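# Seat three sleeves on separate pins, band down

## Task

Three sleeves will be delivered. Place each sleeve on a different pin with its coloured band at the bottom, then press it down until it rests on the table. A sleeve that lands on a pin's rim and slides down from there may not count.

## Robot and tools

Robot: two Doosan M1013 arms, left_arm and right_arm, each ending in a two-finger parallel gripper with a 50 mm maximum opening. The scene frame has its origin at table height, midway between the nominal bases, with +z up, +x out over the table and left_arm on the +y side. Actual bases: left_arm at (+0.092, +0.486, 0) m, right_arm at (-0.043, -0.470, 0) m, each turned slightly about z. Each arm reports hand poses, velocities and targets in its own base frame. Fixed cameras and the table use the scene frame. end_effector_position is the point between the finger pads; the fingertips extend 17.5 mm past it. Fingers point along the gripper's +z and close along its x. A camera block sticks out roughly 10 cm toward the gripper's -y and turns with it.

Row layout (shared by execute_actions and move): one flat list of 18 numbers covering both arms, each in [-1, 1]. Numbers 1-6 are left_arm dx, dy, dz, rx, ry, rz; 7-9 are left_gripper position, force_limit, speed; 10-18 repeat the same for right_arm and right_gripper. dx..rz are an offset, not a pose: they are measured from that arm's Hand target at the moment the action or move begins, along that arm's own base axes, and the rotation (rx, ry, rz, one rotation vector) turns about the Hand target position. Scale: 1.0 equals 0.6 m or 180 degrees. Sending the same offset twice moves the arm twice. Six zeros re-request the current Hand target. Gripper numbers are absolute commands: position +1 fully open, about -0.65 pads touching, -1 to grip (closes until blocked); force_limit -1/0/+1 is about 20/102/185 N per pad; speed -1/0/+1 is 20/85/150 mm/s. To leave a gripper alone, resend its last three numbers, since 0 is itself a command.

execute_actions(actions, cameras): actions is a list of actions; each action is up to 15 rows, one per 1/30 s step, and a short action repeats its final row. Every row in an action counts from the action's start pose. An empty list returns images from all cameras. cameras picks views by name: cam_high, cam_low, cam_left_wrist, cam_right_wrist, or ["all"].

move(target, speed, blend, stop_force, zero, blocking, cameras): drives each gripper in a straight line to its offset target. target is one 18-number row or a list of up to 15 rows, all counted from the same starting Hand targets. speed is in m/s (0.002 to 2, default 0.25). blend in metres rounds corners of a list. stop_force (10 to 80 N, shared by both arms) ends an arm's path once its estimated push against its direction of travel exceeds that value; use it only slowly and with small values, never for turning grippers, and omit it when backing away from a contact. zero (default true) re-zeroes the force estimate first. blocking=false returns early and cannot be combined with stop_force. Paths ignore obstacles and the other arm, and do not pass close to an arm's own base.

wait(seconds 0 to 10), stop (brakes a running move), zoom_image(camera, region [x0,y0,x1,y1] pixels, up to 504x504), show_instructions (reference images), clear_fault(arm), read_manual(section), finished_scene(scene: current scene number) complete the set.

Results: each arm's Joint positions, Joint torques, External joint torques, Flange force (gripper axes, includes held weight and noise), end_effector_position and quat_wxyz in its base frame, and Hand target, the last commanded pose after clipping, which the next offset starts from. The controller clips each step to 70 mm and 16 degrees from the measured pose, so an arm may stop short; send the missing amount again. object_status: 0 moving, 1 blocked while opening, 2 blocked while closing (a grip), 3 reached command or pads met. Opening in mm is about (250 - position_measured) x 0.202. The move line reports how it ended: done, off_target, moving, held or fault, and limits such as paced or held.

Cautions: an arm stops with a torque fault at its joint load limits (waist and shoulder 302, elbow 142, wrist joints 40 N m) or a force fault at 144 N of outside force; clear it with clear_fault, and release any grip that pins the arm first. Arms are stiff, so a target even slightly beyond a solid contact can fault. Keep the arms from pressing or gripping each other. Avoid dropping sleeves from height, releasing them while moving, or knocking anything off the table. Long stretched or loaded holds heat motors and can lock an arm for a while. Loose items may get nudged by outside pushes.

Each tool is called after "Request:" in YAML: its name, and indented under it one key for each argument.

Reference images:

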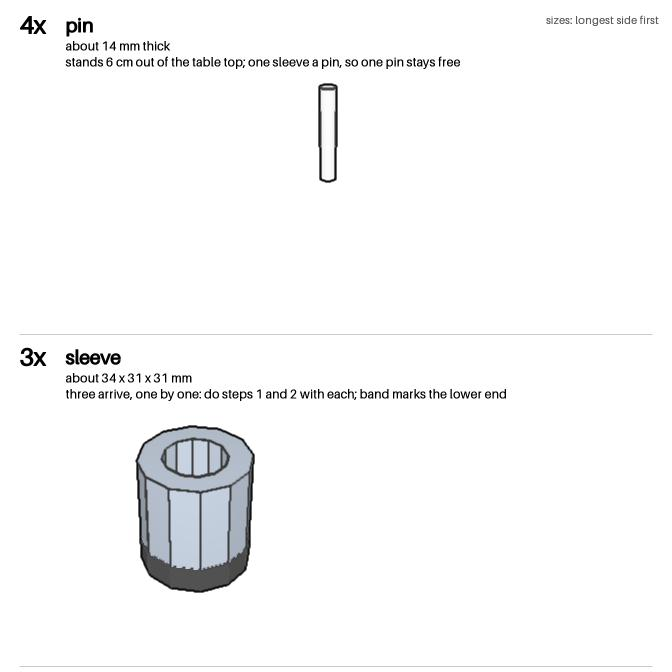

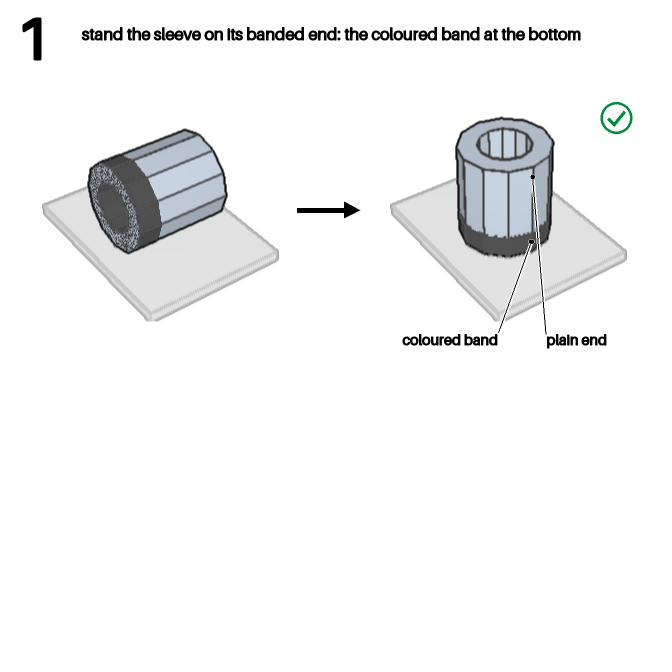

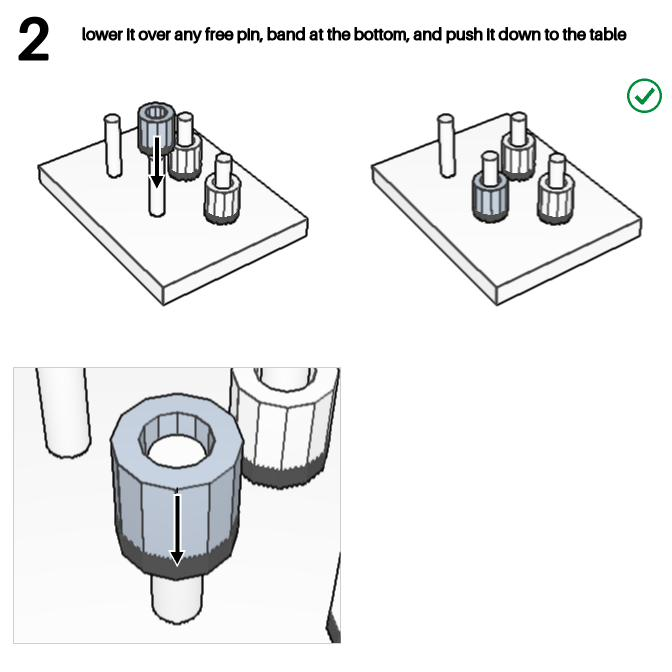

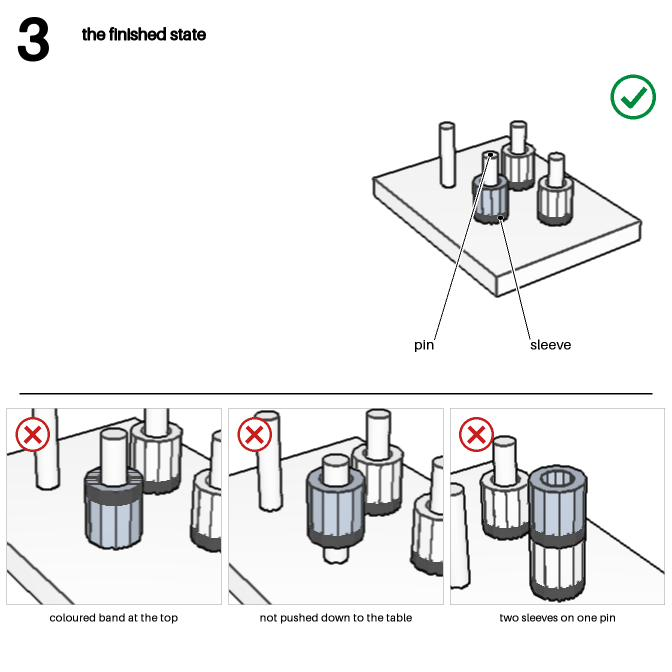

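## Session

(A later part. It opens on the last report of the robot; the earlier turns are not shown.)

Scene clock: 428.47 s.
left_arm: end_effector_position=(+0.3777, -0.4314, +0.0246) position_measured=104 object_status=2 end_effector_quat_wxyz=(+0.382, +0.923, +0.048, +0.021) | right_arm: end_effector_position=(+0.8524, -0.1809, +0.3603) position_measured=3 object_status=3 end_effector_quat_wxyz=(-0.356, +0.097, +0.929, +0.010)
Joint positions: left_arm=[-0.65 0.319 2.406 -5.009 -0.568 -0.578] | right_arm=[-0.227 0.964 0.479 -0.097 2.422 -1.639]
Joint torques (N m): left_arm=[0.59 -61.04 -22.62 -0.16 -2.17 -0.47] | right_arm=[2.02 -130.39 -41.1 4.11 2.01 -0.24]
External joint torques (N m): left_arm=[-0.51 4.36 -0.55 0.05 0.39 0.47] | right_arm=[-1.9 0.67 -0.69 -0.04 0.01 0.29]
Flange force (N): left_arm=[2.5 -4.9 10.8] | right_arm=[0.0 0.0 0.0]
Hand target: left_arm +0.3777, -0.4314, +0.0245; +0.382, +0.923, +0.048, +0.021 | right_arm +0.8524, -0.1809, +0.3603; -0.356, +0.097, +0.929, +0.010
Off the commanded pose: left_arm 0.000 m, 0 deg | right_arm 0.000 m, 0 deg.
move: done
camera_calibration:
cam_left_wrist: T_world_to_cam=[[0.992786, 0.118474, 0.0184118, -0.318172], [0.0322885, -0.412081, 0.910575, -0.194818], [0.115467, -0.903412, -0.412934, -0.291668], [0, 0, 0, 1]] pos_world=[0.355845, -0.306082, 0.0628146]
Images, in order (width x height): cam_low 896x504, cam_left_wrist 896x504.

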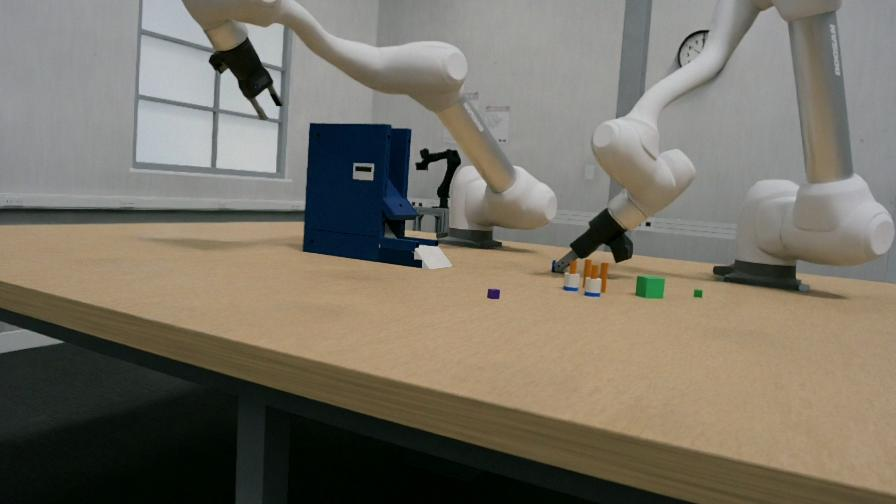

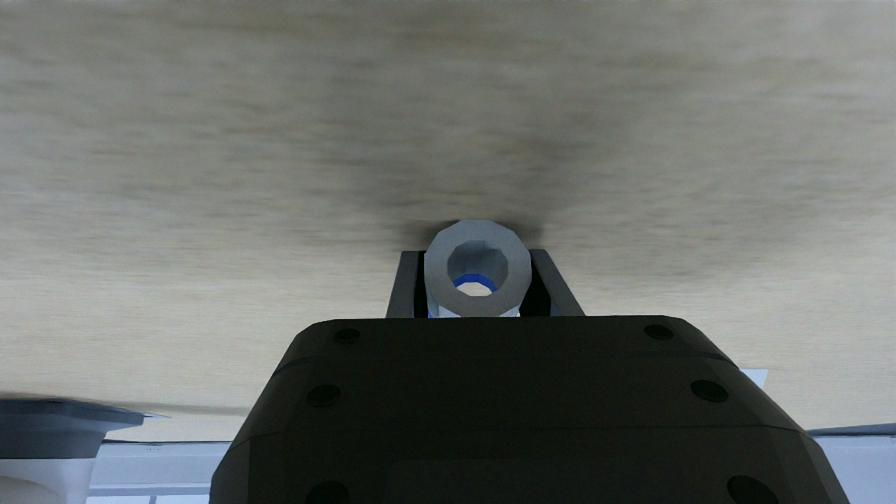

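Request:
move:
  target:
    - [0, 0, 0.1667, 0, 0, 0, -1, -0.7, -0.6, 0, 0, 0, 0, 0, 0, 1, 1, 1]
    - [0.0372, 0.019, 0.1758, 0.49725, 0.05225, 0, -1, -0.7, -0.6, 0, 0, 0, 0, 0, 0, 1, 1, 1]
    - [0.0372, 0.019, 0.0342, 0.49725, 0.05225, 0, -1, -0.7, -0.6, 0, 0, 0, 0, 0, 0, 1, 1, 1]
  speed: [0.2, 0.5, 0.2]
  blend: [0.02, 0.02, 0]

Request:
move:
  target: [0, 0, -0.05, 0, 0, 0, -1, -0.7, -0.6, 0, 0, 0, 0, 0, 0, 1, 1, 1]
  speed: 0.02
  stop_force: 10
  cameras: ["cam_left_wrist", "cam_low"]

Scene clock: 468.47 s.
left_arm: end_effector_position=(+0.4000, -0.4200, +0.0451) position_measured=104 object_status=2 end_effector_quat_wxyz=(-0.382, +0.923, +0.048, -0.020) | right_arm: end_effector_position=(+0.8524, -0.1809, +0.3603) position_measured=3 object_status=3 end_effector_quat_wxyz=(-0.356, +0.097, +0.929, +0.010)
Joint positions: left_arm=[-1.023 0.63 1.747 -2.832 -1.503 -2.839] | right_arm=[-0.227 0.964 0.479 -0.097 2.422 -1.639]
Joint torques (N m): left_arm=[1.38 -97.42 -26.83 -2.23 -2.27 -0.57] | right_arm=[2.04 -130.5 -41.21 4.14 2.02 -0.26]
External joint torques (N m): left_arm=[-1.68 6.88 -0.71 -0.02 0.14 0.57] | right_arm=[-2.04 0.92 -0.51 -0.08 0 0.31]
Flange force (N): left_arm=[2.9 12.0 -0.9] | right_arm=[0.0 0.0 0.0]
Hand target: left_arm +0.4000, -0.4200, +0.0451; -0.382, +0.923, +0.048, -0.020 | right_arm +0.8524, -0.1809, +0.3603; -0.356, +0.097, +0.929, +0.010
Off the commanded pose: left_arm 0.000 m, 0 deg | right_arm 0.000 m, 0 deg.
move: done; limits=paced

Scene clock: 470.03 s.
left_arm: end_effector_position=(+0.4000, -0.4199, +0.0264) position_measured=104 object_status=2 end_effector_quat_wxyz=(-0.382, +0.923, +0.048, -0.020) | right_arm: end_effector_position=(+0.8524, -0.1809, +0.3603) position_measured=3 object_status=3 end_effector_quat_wxyz=(-0.356, +0.097, +0.929, +0.010)
Joint positions: left_arm=[-1.023 0.652 1.752 -2.831 -1.477 -2.847] | right_arm=[-0.227 0.964 0.479 -0.097 2.422 -1.639]
Joint torques (N m): left_arm=[5.25 -74.69 -16.21 -3.24 4.25 -0.52] | right_arm=[2.14 -130.56 -41.16 4.11 1.95 -0.29]
External joint torques (N m): left_arm=[-5.13 -16.64 -10.26 1.09 -6.39 0.53] | right_arm=[-2.24 0.81 -0.65 -0.04 0.07 0.34]
Flange force (N): left_arm=[-1.2 -13.2 -31.4] | right_arm=[0.0 0.0 0.0]
Hand target: left_arm +0.4000, -0.4199, +0.0264; -0.382, +0.923, +0.048, -0.020 (not the last commanded pose) | right_arm +0.8524, -0.1809, +0.3603; -0.356, +0.097, +0.929, +0.010
Off the commanded pose: left_arm 0.011 m, 0 deg | right_arm 0.000 m, 0 deg.
move: contact (left_arm)
camera_calibration:
cam_left_wrist: T_world_to_cam=[[0.99618, 0.0861671, 0.0141929, -0.356512], [0.0843091, -0.90659, -0.413505, -0.38598], [-0.0227634, 0.413122, -0.910391, 0.338159], [0, 0, 0, 1]] pos_world=[0.395389, -0.458907, 0.153312]
Images, in order (width x height): cam_low 896x504, cam_left_wrist 896x504.

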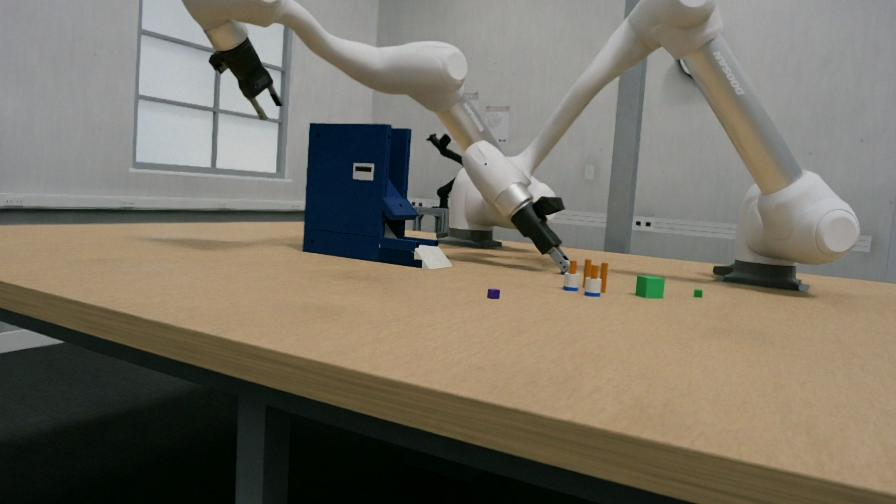

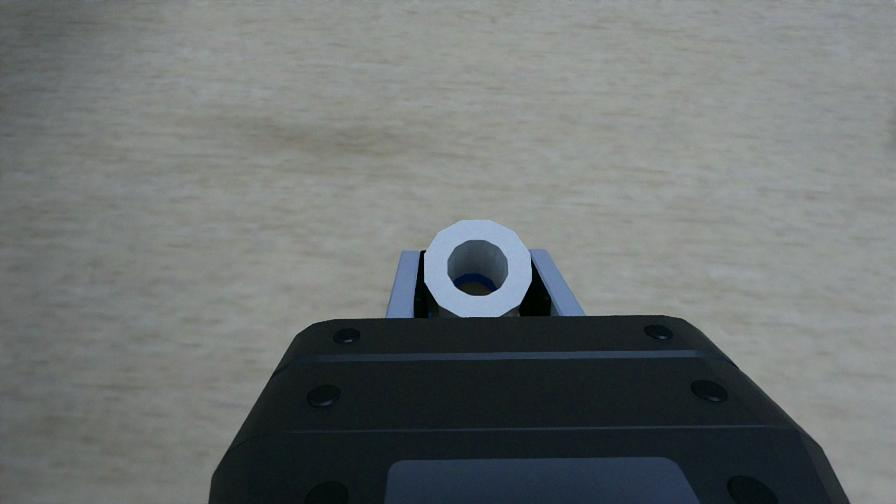

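Request:
move:
  target:
    - [0, 0, 0, 0, 0, 0, 0.82, -0.7, -0.5, 0, 0, 0, 0, 0, 0, 1, 1, 1]
    - [0.0062, -0.0586, 0.059, 0, 0, 0, 0.82, -0.7, -0.5, 0, 0, 0, 0, 0, 0, 1, 1, 1]
    - [-0.0015, 0.015, 0.106, -0.24863, -0.02613, 0, 0.82, -0.7, -0.5, 0, 0, 0, 0, 0, 0, 1, 1, 1]
    - [-0.0015, 0.015, 0.0027, -0.24863, -0.02613, 0, 0.82, -0.7, -0.5, 0, 0, 0, 0, 0, 0, 1, 1, 1]
    - [-0.0015, 0.015, 0.0027, -0.24863, -0.02613, 0, -1, -0.7, -0.6, 0, 0, 0, 0, 0, 0, 1, 1, 1]
  speed: [0.1, 0.15, 0.3, 0.15, 0.1]
  blend: [0, 0.01, 0, 0, 0]
  cameras: ["cam_left_wrist"]

Scene clock: 490.27 s.
left_arm: end_effector_position=(+0.3991, -0.4109, +0.0280) position_measured=104 object_status=0 end_effector_quat_wxyz=(+0.000, +0.999, +0.052, +0.001) | right_arm: end_effector_position=(+0.8524, -0.1809, +0.3603) position_measured=3 object_status=3 end_effector_quat_wxyz=(-0.356, +0.097, +0.929, +0.010)
Joint positions: left_arm=[-0.861 0.333 2.088 -3.14 -0.721 -2.537] | right_arm=[-0.227 0.964 0.479 -0.097 2.422 -1.639]
Joint torques (N m): left_arm=[1.4 -69.01 -27.67 -2.82 -0.52 -0.5] | right_arm=[2.12 -130.55 -41.15 4.13 2 -0.26]
External joint torques (N m): left_arm=[-1.45 5.16 -1.15 -0.04 0.44 0.5] | right_arm=[-2.15 0.81 -0.65 -0.06 0.02 0.31]
Flange force (N): left_arm=[3.7 7.4 7.4] | right_arm=[0.0 0.0 0.0]
Hand target: left_arm +0.3991, -0.4109, +0.0280; +0.000, +0.999, +0.052, +0.001 | right_arm +0.8524, -0.1809, +0.3603; -0.356, +0.097, +0.929, +0.010
Off the commanded pose: left_arm 0.000 m, 0 deg | right_arm 0.000 m, 0 deg.
move: done
camera_calibration:
cam_left_wrist: T_world_to_cam=[[0.994564, 0.10155, 0.0230042, -0.349735], [0.087046, -0.932137, 0.351489, -0.410075], [0.0571368, -0.347576, -0.935909, -0.0078852], [0, 0, 0, 1]] pos_world=[0.38398, -0.349471, 0.144802]
Images, in order (width x height): cam_left_wrist 896x504.

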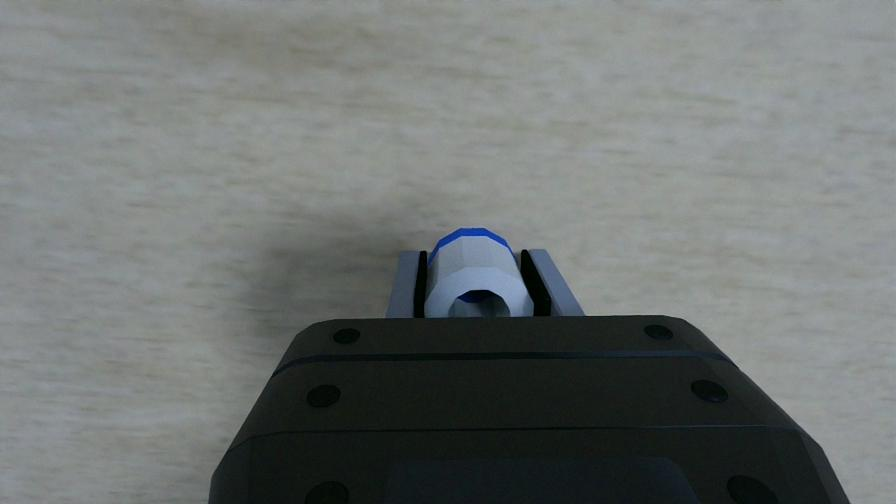

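Request:
move:
  target:
    - [0, 0, 0.19, 0, 0, 0, -1, -0.7, -0.6, 0, 0, 0, 0, 0, 0, 1, 1, 1]
    - [0.311, 0.1848, 0.19, 0, 0, -0.2831, -1, -0.7, -0.6, 0, 0, 0, 0, 0, 0, 1, 1, 1]
    - [0.311, 0.1848, 0.1175, 0, 0, -0.2831, -1, -0.7, -0.6, 0, 0, 0, 0, 0, 0, 1, 1, 1]
  speed: [0.25, 0.35, 0.15]
  blend: [0.03, 0.01, 0]
  cameras: ["cam_left_wrist", "cam_low"]

Request:
zoom_image:
  camera: "cam_left_wrist"
  region: [430, 190, 510, 260]

Request:
zoom_image:
  camera: "cam_low"
  region: [555, 235, 625, 295]

Scene clock: 498.90 s.
left_arm: end_effector_position=(+0.5857, -0.3000, +0.0986) position_measured=104 object_status=2 end_effector_quat_wxyz=(+0.000, +0.924, -0.383, +0.001) | right_arm: end_effector_position=(+0.8524, -0.1809, +0.3603) position_measured=3 object_status=3 end_effector_quat_wxyz=(-0.356, +0.097, +0.929, +0.010)
Joint positions: left_arm=[-0.526 0.357 1.878 -3.141 -0.906 -1.312] | right_arm=[-0.227 0.964 0.479 -0.097 2.422 -1.639]
Joint torques (N m): left_arm=[0.35 -77.9 -34.01 -3.33 -0.38 -0.53] | right_arm=[2.05 -130.26 -41.17 4.13 2.01 -0.24]
External joint torques (N m): left_arm=[-0.28 5.83 -0.7 -0.06 0.39 0.53] | right_arm=[-2.16 0.16 -0.81 -0.05 0.01 0.29]
Flange force (N): left_arm=[8.4 -3.1 6.3] | right_arm=[0.0 0.0 0.0]
Hand target: left_arm +0.5857, -0.3000, +0.0985; +0.000, +0.924, -0.383, +0.001 | right_arm +0.8524, -0.1809, +0.3603; -0.356, +0.097, +0.929, +0.010
Off the commanded pose: left_arm 0.000 m, 0 deg | right_arm 0.000 m, 0 deg.
move: done
camera_calibration:
cam_left_wrist: T_world_to_cam=[[0.705265, -0.708569, 0.0230414, -0.621729], [-0.669236, -0.654688, 0.351436, 0.178423], [-0.233932, -0.263276, -0.935928, 0.281839], [0, 0, 0, 1]] pos_world=[0.623822, -0.249525, 0.215402]
Images, in order (width x height): cam_low 896x504, cam_left_wrist 896x504.

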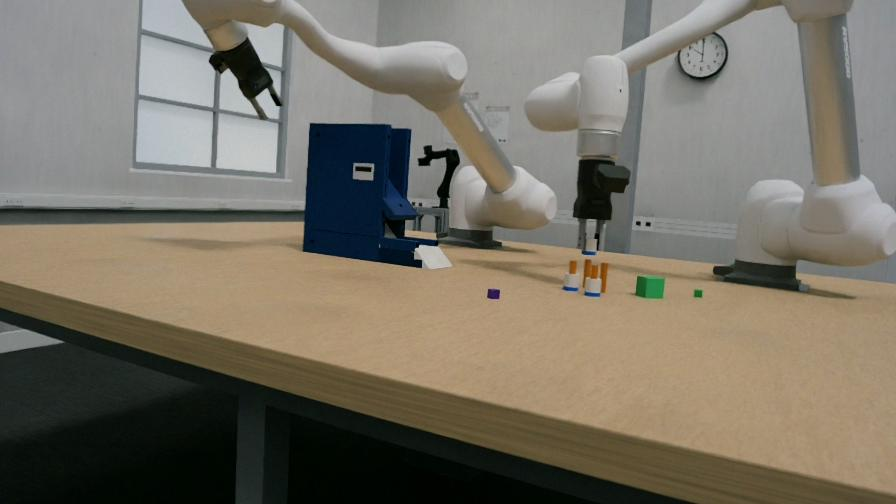

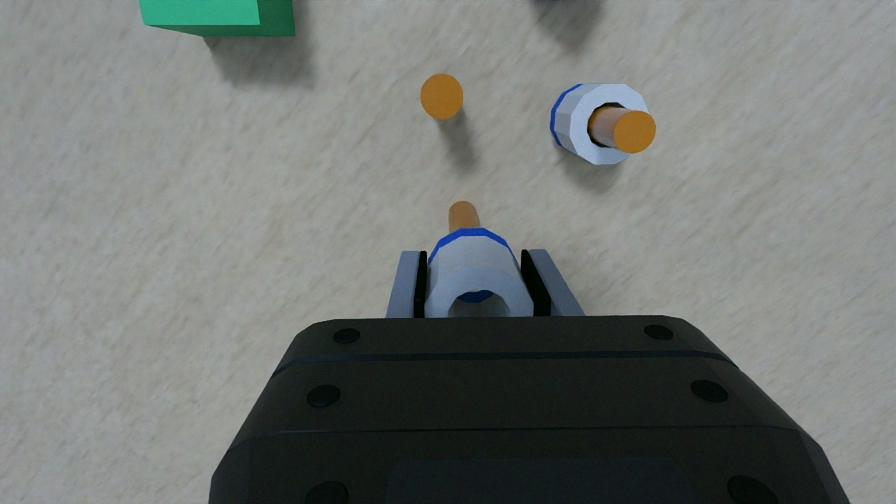

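Scaled by 6.300 from the camera's 896x504 image, which has a finer 1280x720 frame.

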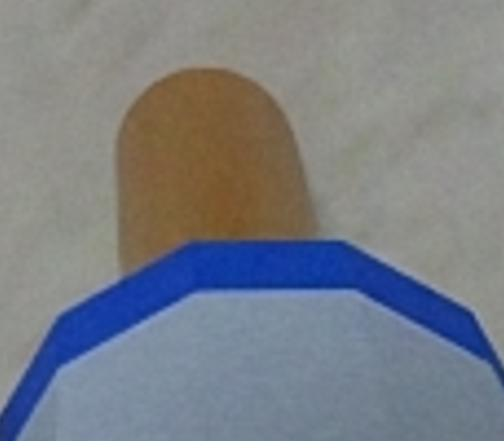

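Scaled by 7.200 from the camera's 896x504 image, which has a finer 1280x720 frame.

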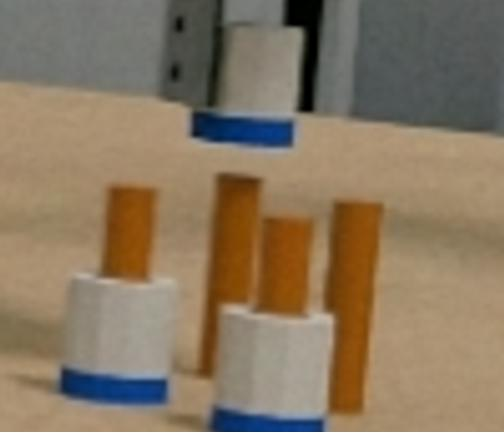

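Request:
move:
  target: [-0.00035, 0.00035, -0.1195, 0, 0, 0, -1, -0.7, -0.6, 0, 0, 0, 0, 0, 0, 1, 1, 1]
  speed: 0.02
  stop_force: 10
  cameras: ["cam_left_wrist", "cam_low"]

Scene clock: 509.33 s.
left_arm: end_effector_position=(+0.5856, -0.2999, +0.0279) position_measured=104 object_status=2 end_effector_quat_wxyz=(+0.000, +0.924, -0.383, +0.001) | right_arm: end_effector_position=(+0.8524, -0.1809, +0.3603) position_measured=3 object_status=3 end_effector_quat_wxyz=(-0.356, +0.097, +0.929, +0.010)
Joint positions: left_arm=[-0.526 0.436 1.922 -3.141 -0.782 -1.312] | right_arm=[-0.227 0.964 0.479 -0.097 2.422 -1.639]
Joint torques (N m): left_arm=[1.39 -53.56 -19.96 -2.7 2.22 -0.52] | right_arm=[1.79 -130.5 -41.17 4.11 2.03 -0.24]
External joint torques (N m): left_arm=[-1.69 -22.76 -11.26 -0.36 -2.2 0.52] | right_arm=[-1.76 0.73 -0.64 -0.04 -0.01 0.29]
Flange force (N): left_arm=[-2.4 2.6 -37.2] | right_arm=[0.0 0.0 0.0]
Hand target: left_arm +0.5856, -0.2999, +0.0279; +0.000, +0.924, -0.383, +0.001 (not the last commanded pose) | right_arm +0.8524, -0.1809, +0.3603; -0.356, +0.097, +0.929, +0.010
Off the commanded pose: left_arm 0.001 m, 0 deg | right_arm 0.000 m, 0 deg.
move: contact (left_arm)
camera_calibration:
cam_left_wrist: T_world_to_cam=[[0.705298, -0.708532, 0.023174, -0.619918], [-0.669237, -0.654688, 0.351435, 0.203334], [-0.233831, -0.263375, -0.935926, 0.21561], [0, 0, 0, 1]] pos_world=[0.623722, -0.249325, 0.144702]
Images, in order (width x height): cam_low 896x504, cam_left_wrist 896x504.

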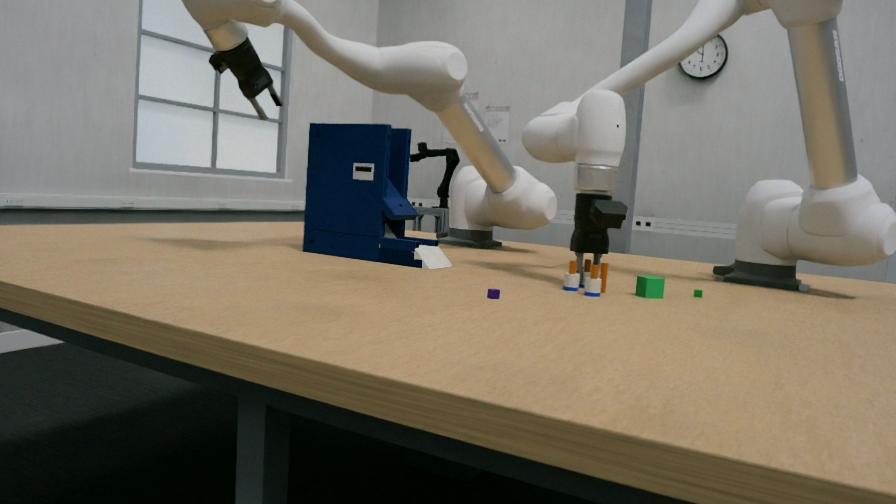

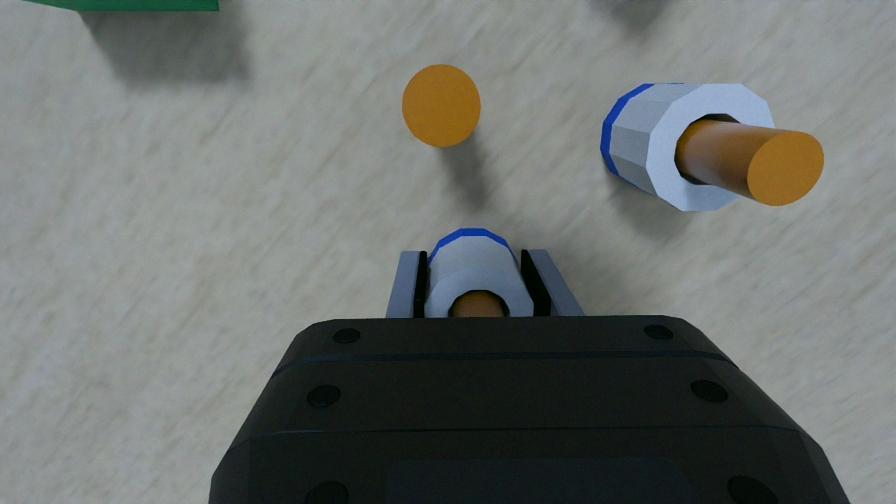

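Request:
move:
  target:
    - [0, 0, 0, 0, 0, 0, 0.82, -0.7, -0.5, 0, 0, 0, 0, 0, 0, 1, 1, 1]
    - [0, 0, 0.1833, 0, 0, 0, 0.82, -0.7, -0.5, 0, 0, 0, 0, 0, 0, 1, 1, 1]
    - [-0.1, -0.18, 0.35, 0, 0, 0, 0.82, -0.7, -0.5, 0, 0, 0, 0, 0, 0, 1, 1, 1]
  speed: [0.1, 0.2, 0.4]
  blend: [0, 0.03, 0]
  cameras: ["cam_left_wrist", "cam_low", "cam_high"]

Request:
zoom_image:
  camera: "cam_low"
  region: [545, 235, 665, 315]

Request:
zoom_image:
  camera: "cam_high"
  region: [400, 170, 500, 250]

Scene clock: 516.27 s.
left_arm: end_effector_position=(+0.5256, -0.4078, +0.2379) position_measured=30 object_status=3 end_effector_quat_wxyz=(+0.000, +0.924, -0.383, +0.001) | right_arm: end_effector_position=(+0.8524, -0.1809, +0.3603) position_measured=3 object_status=3 end_effector_quat_wxyz=(-0.356, +0.097, +0.929, +0.010)
Joint positions: left_arm=[-0.712 0.248 1.737 -3.141 -1.155 -1.498] | right_arm=[-0.227 0.964 0.479 -0.097 2.422 -1.639]
Joint torques (N m): left_arm=[1.96 -71.86 -39.38 -3.87 -0.49 -0.57] | right_arm=[2.07 -130.56 -41.26 4.1 2.03 -0.29]
External joint torques (N m): left_arm=[-1.8 5.27 -0.95 -0.06 0.5 0.57] | right_arm=[-2.07 0.79 -0.56 -0.03 -0.01 0.34]
Flange force (N): left_arm=[9.6 0.7 3.3] | right_arm=[0.0 0.0 0.0]
Hand target: left_arm +0.5256, -0.4079, +0.2379; +0.000, +0.924, -0.383, +0.001 | right_arm +0.8524, -0.1809, +0.3603; -0.356, +0.097, +0.929, +0.010
Off the commanded pose: left_arm 0.000 m, 0 deg | right_arm 0.000 m, 0 deg.
move: done
camera_calibration:
cam_left_wrist: T_world_to_cam=[[0.705331, -0.708495, 0.0233066, -0.65904], [-0.669238, -0.654688, 0.351433, 0.0186737], [-0.23373, -0.263474, -0.935923, 0.369587], [0, 0, 0, 1]] pos_world=[0.563722, -0.357325, 0.354702]
Images, in order (width x height): cam_high 896x504, cam_low 896x504, cam_left_wrist 896x504.

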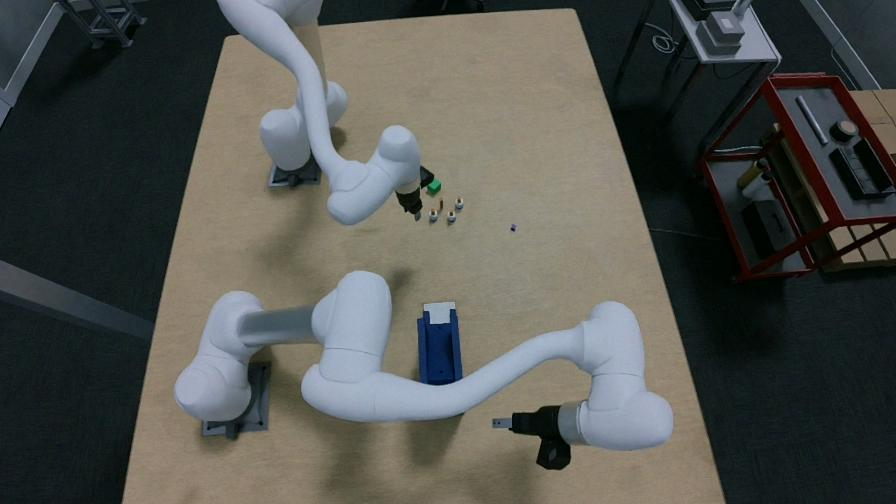

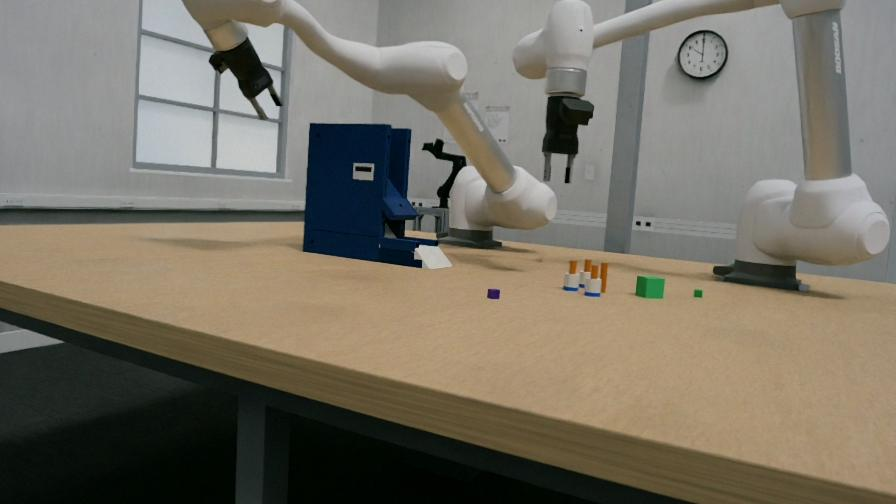

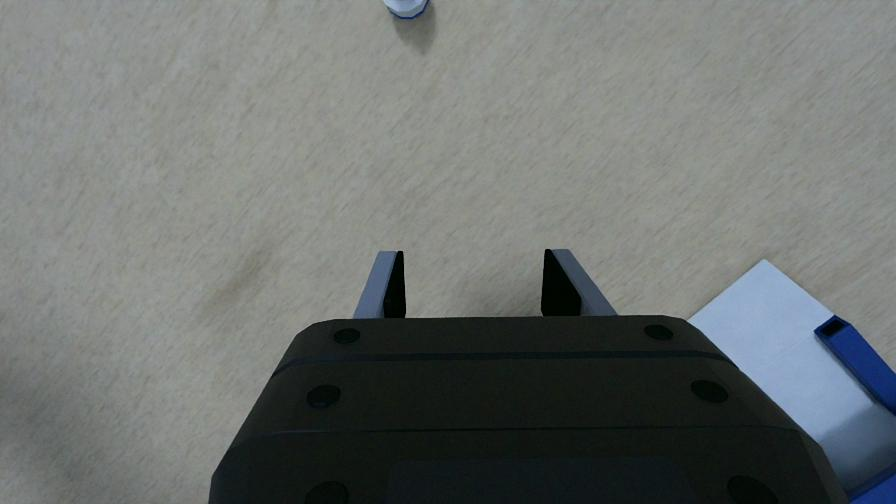

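Scaled by 4.200 from the camera's 896x504 image, which has a finer 1280x720 frame.

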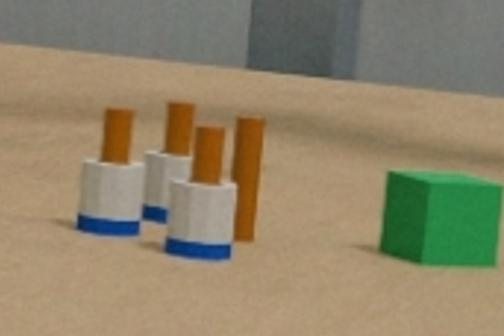

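Scaled by 5.040 from the camera's 896x504 image, which has a finer 1280x720 frame.

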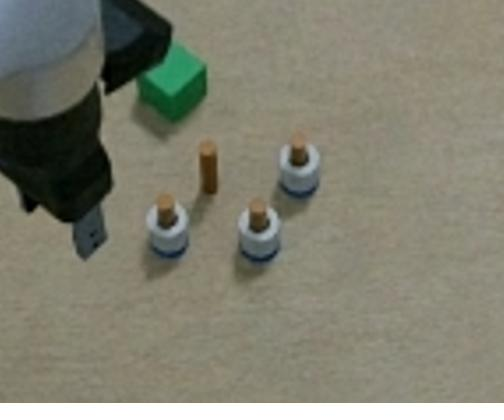

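All three sleeves are on separate pins, band down, flat on the table.

Request:
finished_scene:
  scene: 2

The scene is finished: the task was done.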